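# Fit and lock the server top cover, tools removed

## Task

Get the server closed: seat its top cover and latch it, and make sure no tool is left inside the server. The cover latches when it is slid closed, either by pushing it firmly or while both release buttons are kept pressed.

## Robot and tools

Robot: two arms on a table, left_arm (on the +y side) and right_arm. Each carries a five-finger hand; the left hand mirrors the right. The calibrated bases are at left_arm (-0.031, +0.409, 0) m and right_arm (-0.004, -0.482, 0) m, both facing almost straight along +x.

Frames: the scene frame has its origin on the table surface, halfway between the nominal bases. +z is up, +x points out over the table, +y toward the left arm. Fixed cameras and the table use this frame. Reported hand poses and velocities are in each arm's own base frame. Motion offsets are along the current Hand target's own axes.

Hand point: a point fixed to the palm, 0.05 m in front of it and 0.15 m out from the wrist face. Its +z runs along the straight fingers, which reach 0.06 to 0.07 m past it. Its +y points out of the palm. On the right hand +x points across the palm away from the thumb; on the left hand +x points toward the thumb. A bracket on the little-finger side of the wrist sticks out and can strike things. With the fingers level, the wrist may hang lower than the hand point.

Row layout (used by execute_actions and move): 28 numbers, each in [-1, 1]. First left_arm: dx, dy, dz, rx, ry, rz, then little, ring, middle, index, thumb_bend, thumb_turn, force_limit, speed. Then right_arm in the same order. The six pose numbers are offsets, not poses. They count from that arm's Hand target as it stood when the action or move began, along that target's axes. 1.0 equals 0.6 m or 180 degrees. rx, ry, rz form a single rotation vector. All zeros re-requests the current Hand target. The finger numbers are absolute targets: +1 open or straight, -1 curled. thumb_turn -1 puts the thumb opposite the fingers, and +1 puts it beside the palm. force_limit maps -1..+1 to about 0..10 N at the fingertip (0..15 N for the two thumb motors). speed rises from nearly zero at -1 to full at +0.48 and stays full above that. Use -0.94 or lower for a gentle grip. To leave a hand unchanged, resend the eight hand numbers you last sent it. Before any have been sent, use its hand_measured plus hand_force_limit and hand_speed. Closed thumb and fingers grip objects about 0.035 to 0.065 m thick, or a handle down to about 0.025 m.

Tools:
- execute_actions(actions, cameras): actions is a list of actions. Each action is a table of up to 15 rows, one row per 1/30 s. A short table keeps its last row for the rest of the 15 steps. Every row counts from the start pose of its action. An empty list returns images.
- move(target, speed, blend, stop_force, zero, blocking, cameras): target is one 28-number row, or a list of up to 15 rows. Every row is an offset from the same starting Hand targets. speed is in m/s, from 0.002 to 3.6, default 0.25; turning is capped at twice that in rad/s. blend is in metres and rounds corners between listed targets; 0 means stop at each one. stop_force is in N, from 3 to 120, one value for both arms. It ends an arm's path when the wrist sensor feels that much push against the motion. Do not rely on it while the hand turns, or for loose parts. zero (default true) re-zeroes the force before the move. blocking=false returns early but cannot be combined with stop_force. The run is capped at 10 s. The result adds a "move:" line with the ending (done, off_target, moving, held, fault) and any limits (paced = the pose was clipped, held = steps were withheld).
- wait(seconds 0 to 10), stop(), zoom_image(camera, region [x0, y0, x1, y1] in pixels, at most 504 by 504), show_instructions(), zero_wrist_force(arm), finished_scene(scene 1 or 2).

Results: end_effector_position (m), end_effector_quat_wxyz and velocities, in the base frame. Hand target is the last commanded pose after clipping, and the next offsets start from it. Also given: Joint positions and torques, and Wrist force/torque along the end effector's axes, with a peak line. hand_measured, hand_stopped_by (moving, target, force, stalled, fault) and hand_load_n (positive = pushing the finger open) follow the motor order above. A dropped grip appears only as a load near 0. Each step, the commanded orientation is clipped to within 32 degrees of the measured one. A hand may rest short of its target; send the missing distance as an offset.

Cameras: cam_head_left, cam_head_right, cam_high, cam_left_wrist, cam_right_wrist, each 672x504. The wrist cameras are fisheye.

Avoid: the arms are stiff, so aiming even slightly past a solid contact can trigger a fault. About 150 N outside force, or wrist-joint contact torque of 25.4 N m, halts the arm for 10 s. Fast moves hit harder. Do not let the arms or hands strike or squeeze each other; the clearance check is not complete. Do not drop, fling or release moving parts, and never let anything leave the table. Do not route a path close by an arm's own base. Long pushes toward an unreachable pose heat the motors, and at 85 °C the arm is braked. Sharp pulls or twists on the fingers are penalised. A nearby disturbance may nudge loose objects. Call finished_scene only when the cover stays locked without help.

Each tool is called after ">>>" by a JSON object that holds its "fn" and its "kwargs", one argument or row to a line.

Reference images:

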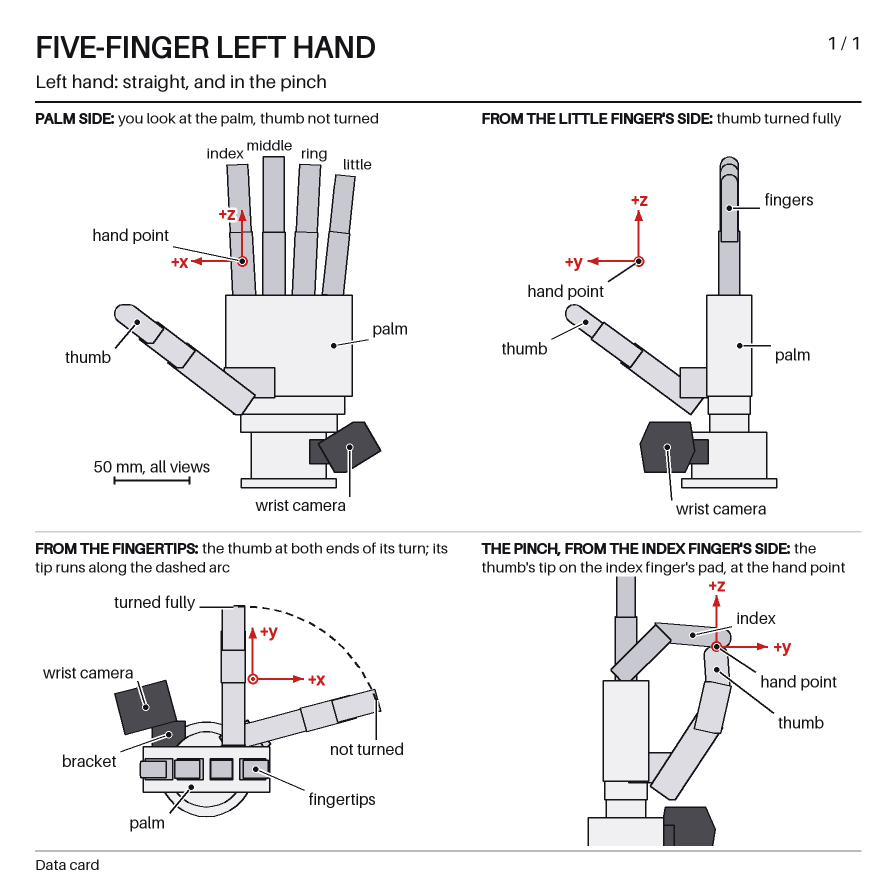

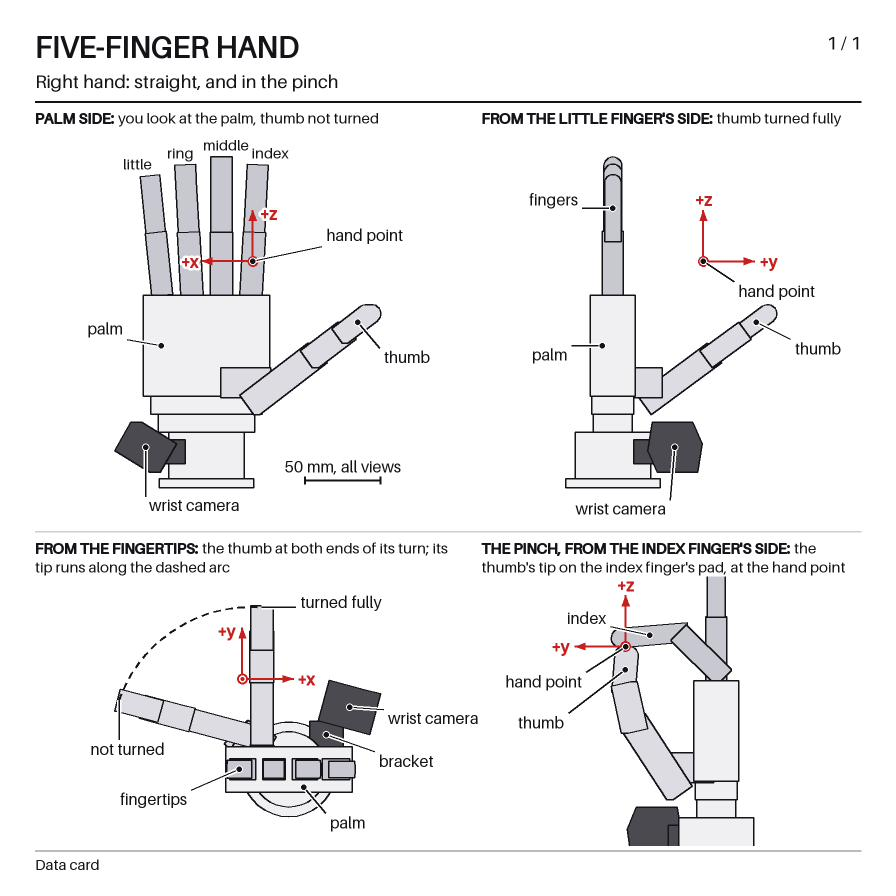

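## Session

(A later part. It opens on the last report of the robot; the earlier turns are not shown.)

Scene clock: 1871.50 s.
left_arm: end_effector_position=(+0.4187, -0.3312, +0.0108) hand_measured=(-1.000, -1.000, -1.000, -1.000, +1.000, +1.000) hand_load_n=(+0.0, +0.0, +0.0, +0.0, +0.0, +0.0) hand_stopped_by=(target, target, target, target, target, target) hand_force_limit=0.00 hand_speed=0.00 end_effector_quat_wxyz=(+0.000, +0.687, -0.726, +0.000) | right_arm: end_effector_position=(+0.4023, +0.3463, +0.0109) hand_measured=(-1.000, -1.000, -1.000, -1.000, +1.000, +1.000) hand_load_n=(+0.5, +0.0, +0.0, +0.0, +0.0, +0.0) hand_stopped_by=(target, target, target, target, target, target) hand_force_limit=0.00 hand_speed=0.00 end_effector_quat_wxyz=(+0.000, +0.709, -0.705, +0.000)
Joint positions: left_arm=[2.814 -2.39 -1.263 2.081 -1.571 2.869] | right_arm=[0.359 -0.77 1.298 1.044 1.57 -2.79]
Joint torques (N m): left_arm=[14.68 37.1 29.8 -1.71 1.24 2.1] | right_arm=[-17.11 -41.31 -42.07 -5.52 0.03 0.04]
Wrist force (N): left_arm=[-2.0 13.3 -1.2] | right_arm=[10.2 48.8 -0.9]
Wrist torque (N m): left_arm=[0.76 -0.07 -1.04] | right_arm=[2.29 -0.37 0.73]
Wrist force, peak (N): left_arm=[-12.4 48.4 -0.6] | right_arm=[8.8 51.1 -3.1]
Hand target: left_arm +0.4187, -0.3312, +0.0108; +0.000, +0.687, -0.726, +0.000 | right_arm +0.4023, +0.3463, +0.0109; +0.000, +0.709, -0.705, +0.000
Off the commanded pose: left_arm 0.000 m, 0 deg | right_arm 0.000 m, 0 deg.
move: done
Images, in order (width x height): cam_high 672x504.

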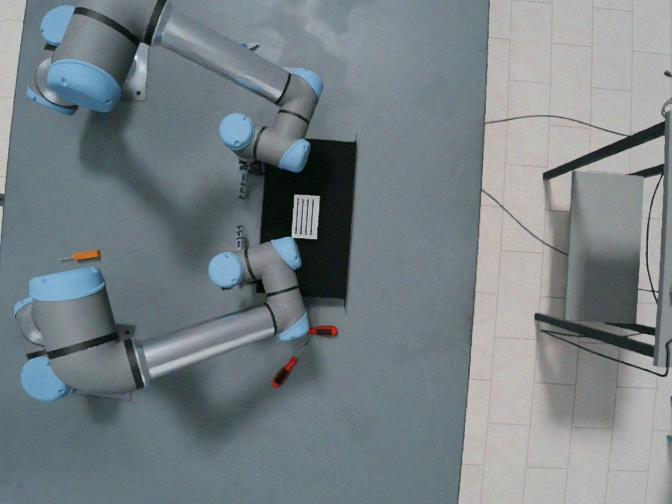

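>>> {"fn": "move", "kwargs": {
  "target": [
    [0,-0.0035,0,0,0,0,-1,-1,-1,-1,1,1,0,0,0,-0.0008,0,0,0,0,-1,-1,-1,-1,1,1,0,0],
    [0,0.05,0,0,0,0,-1,-1,-1,-1,1,1,0,0,0,0.05,0,0,0,0,-1,-1,-1,-1,1,1,0,0],
    [0,0.05,-0.2,0,0,0,-1,-1,-1,-1,1,1,0,0,0,0.05,-0.2,0,0,0,-1,-1,-1,-1,1,1,0,0]
  ],
  "speed": [0.008,0.05,0.25],
  "blend": [0,0.01,0],
  "cameras": ["cam_high","cam_head_left","cam_head_right"]
}}

>>> {"fn": "zoom_image", "kwargs": {
  "camera": "cam_high",
  "region": [230, 120, 370, 320]
}}

>>> {"fn": "zoom_image", "kwargs": {
  "camera": "cam_head_left",
  "region": [290, 290, 530, 430]
}}

Scene clock: 1892.07 s.
left_arm: end_effector_position=(+0.3888, -0.3297, +0.1308) hand_measured=(-1.000, -1.000, -1.000, -1.000, +1.000, +1.000) hand_load_n=(+0.0, +0.0, +0.0, +0.0, -0.5, -0.5) hand_stopped_by=(target, target, target, target, target, target) hand_force_limit=0.00 hand_speed=0.00 end_effector_quat_wxyz=(+0.000, +0.687, -0.726, +0.000) | right_arm: end_effector_position=(+0.3723, +0.3460, +0.1309) hand_measured=(-1.000, -1.000, -1.000, -1.000, +1.000, +1.000) hand_load_n=(+0.0, +0.0, +0.0, +0.0, +0.0, +0.0) hand_stopped_by=(target, target, target, target, target, target) hand_force_limit=0.00 hand_speed=0.00 end_effector_quat_wxyz=(+0.000, +0.709, -0.705, +0.000)
Joint positions: left_arm=[2.799 -2.209 -1.251 1.888 -1.571 2.854] | right_arm=[0.378 -0.949 1.279 1.241 1.57 -2.77]
Joint torques (N m): left_arm=[10.92 55.17 28.19 -4.45 -2.39 1.65] | right_arm=[-5.38 -53.81 -24.12 4.16 2.61 -1.51]
Wrist force (N): left_arm=[0.5 0.1 0.3] | right_arm=[0.2 -0.3 0.3]
Wrist torque (N m): left_arm=[0.00 -0.07 0.11] | right_arm=[-0.01 -0.07 -0.04]
Wrist force, peak (N): left_arm=[-11.2 39.6 -2.3] | right_arm=[10.2 50.5 -0.3]
Hand target: left_arm +0.3888, -0.3297, +0.1309; +0.000, +0.687, -0.726, +0.000 | right_arm +0.3723, +0.3460, +0.1309; +0.000, +0.709, -0.705, +0.000
Off the commanded pose: left_arm 0.000 m, 0 deg | right_arm 0.000 m, 0 deg.
move: done
Images, in order (width x height): cam_head_left 672x504, cam_head_right 672x504, cam_high 672x504.

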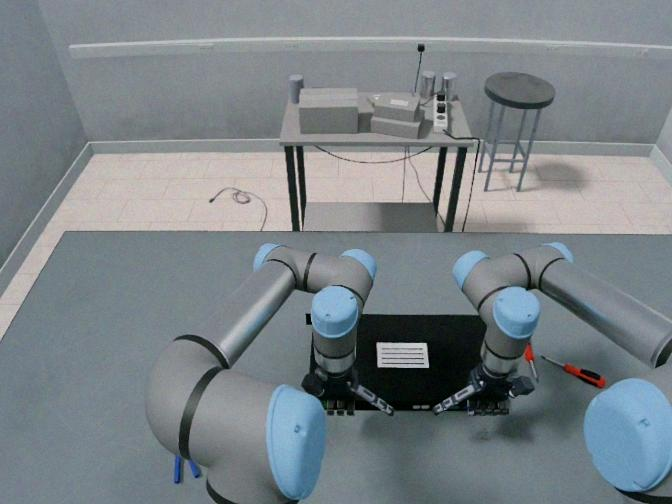

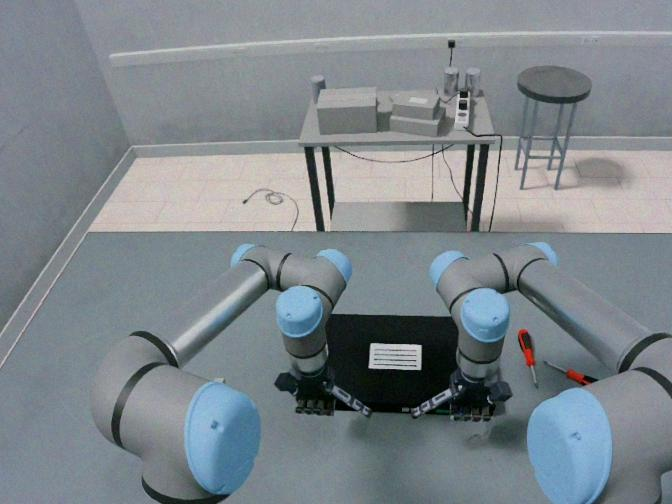

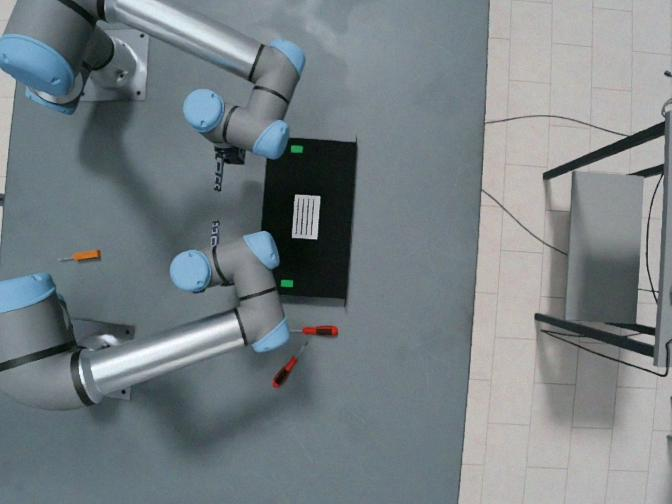

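Scaled by 2.520.

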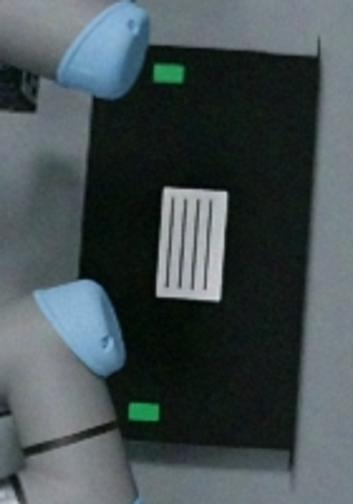

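Scaled by 2.100.

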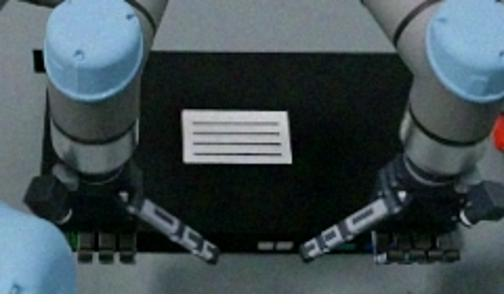

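>>> {"fn": "finished_scene", "kwargs": {
  "scene": 2
}}

The scene is finished: the task was done.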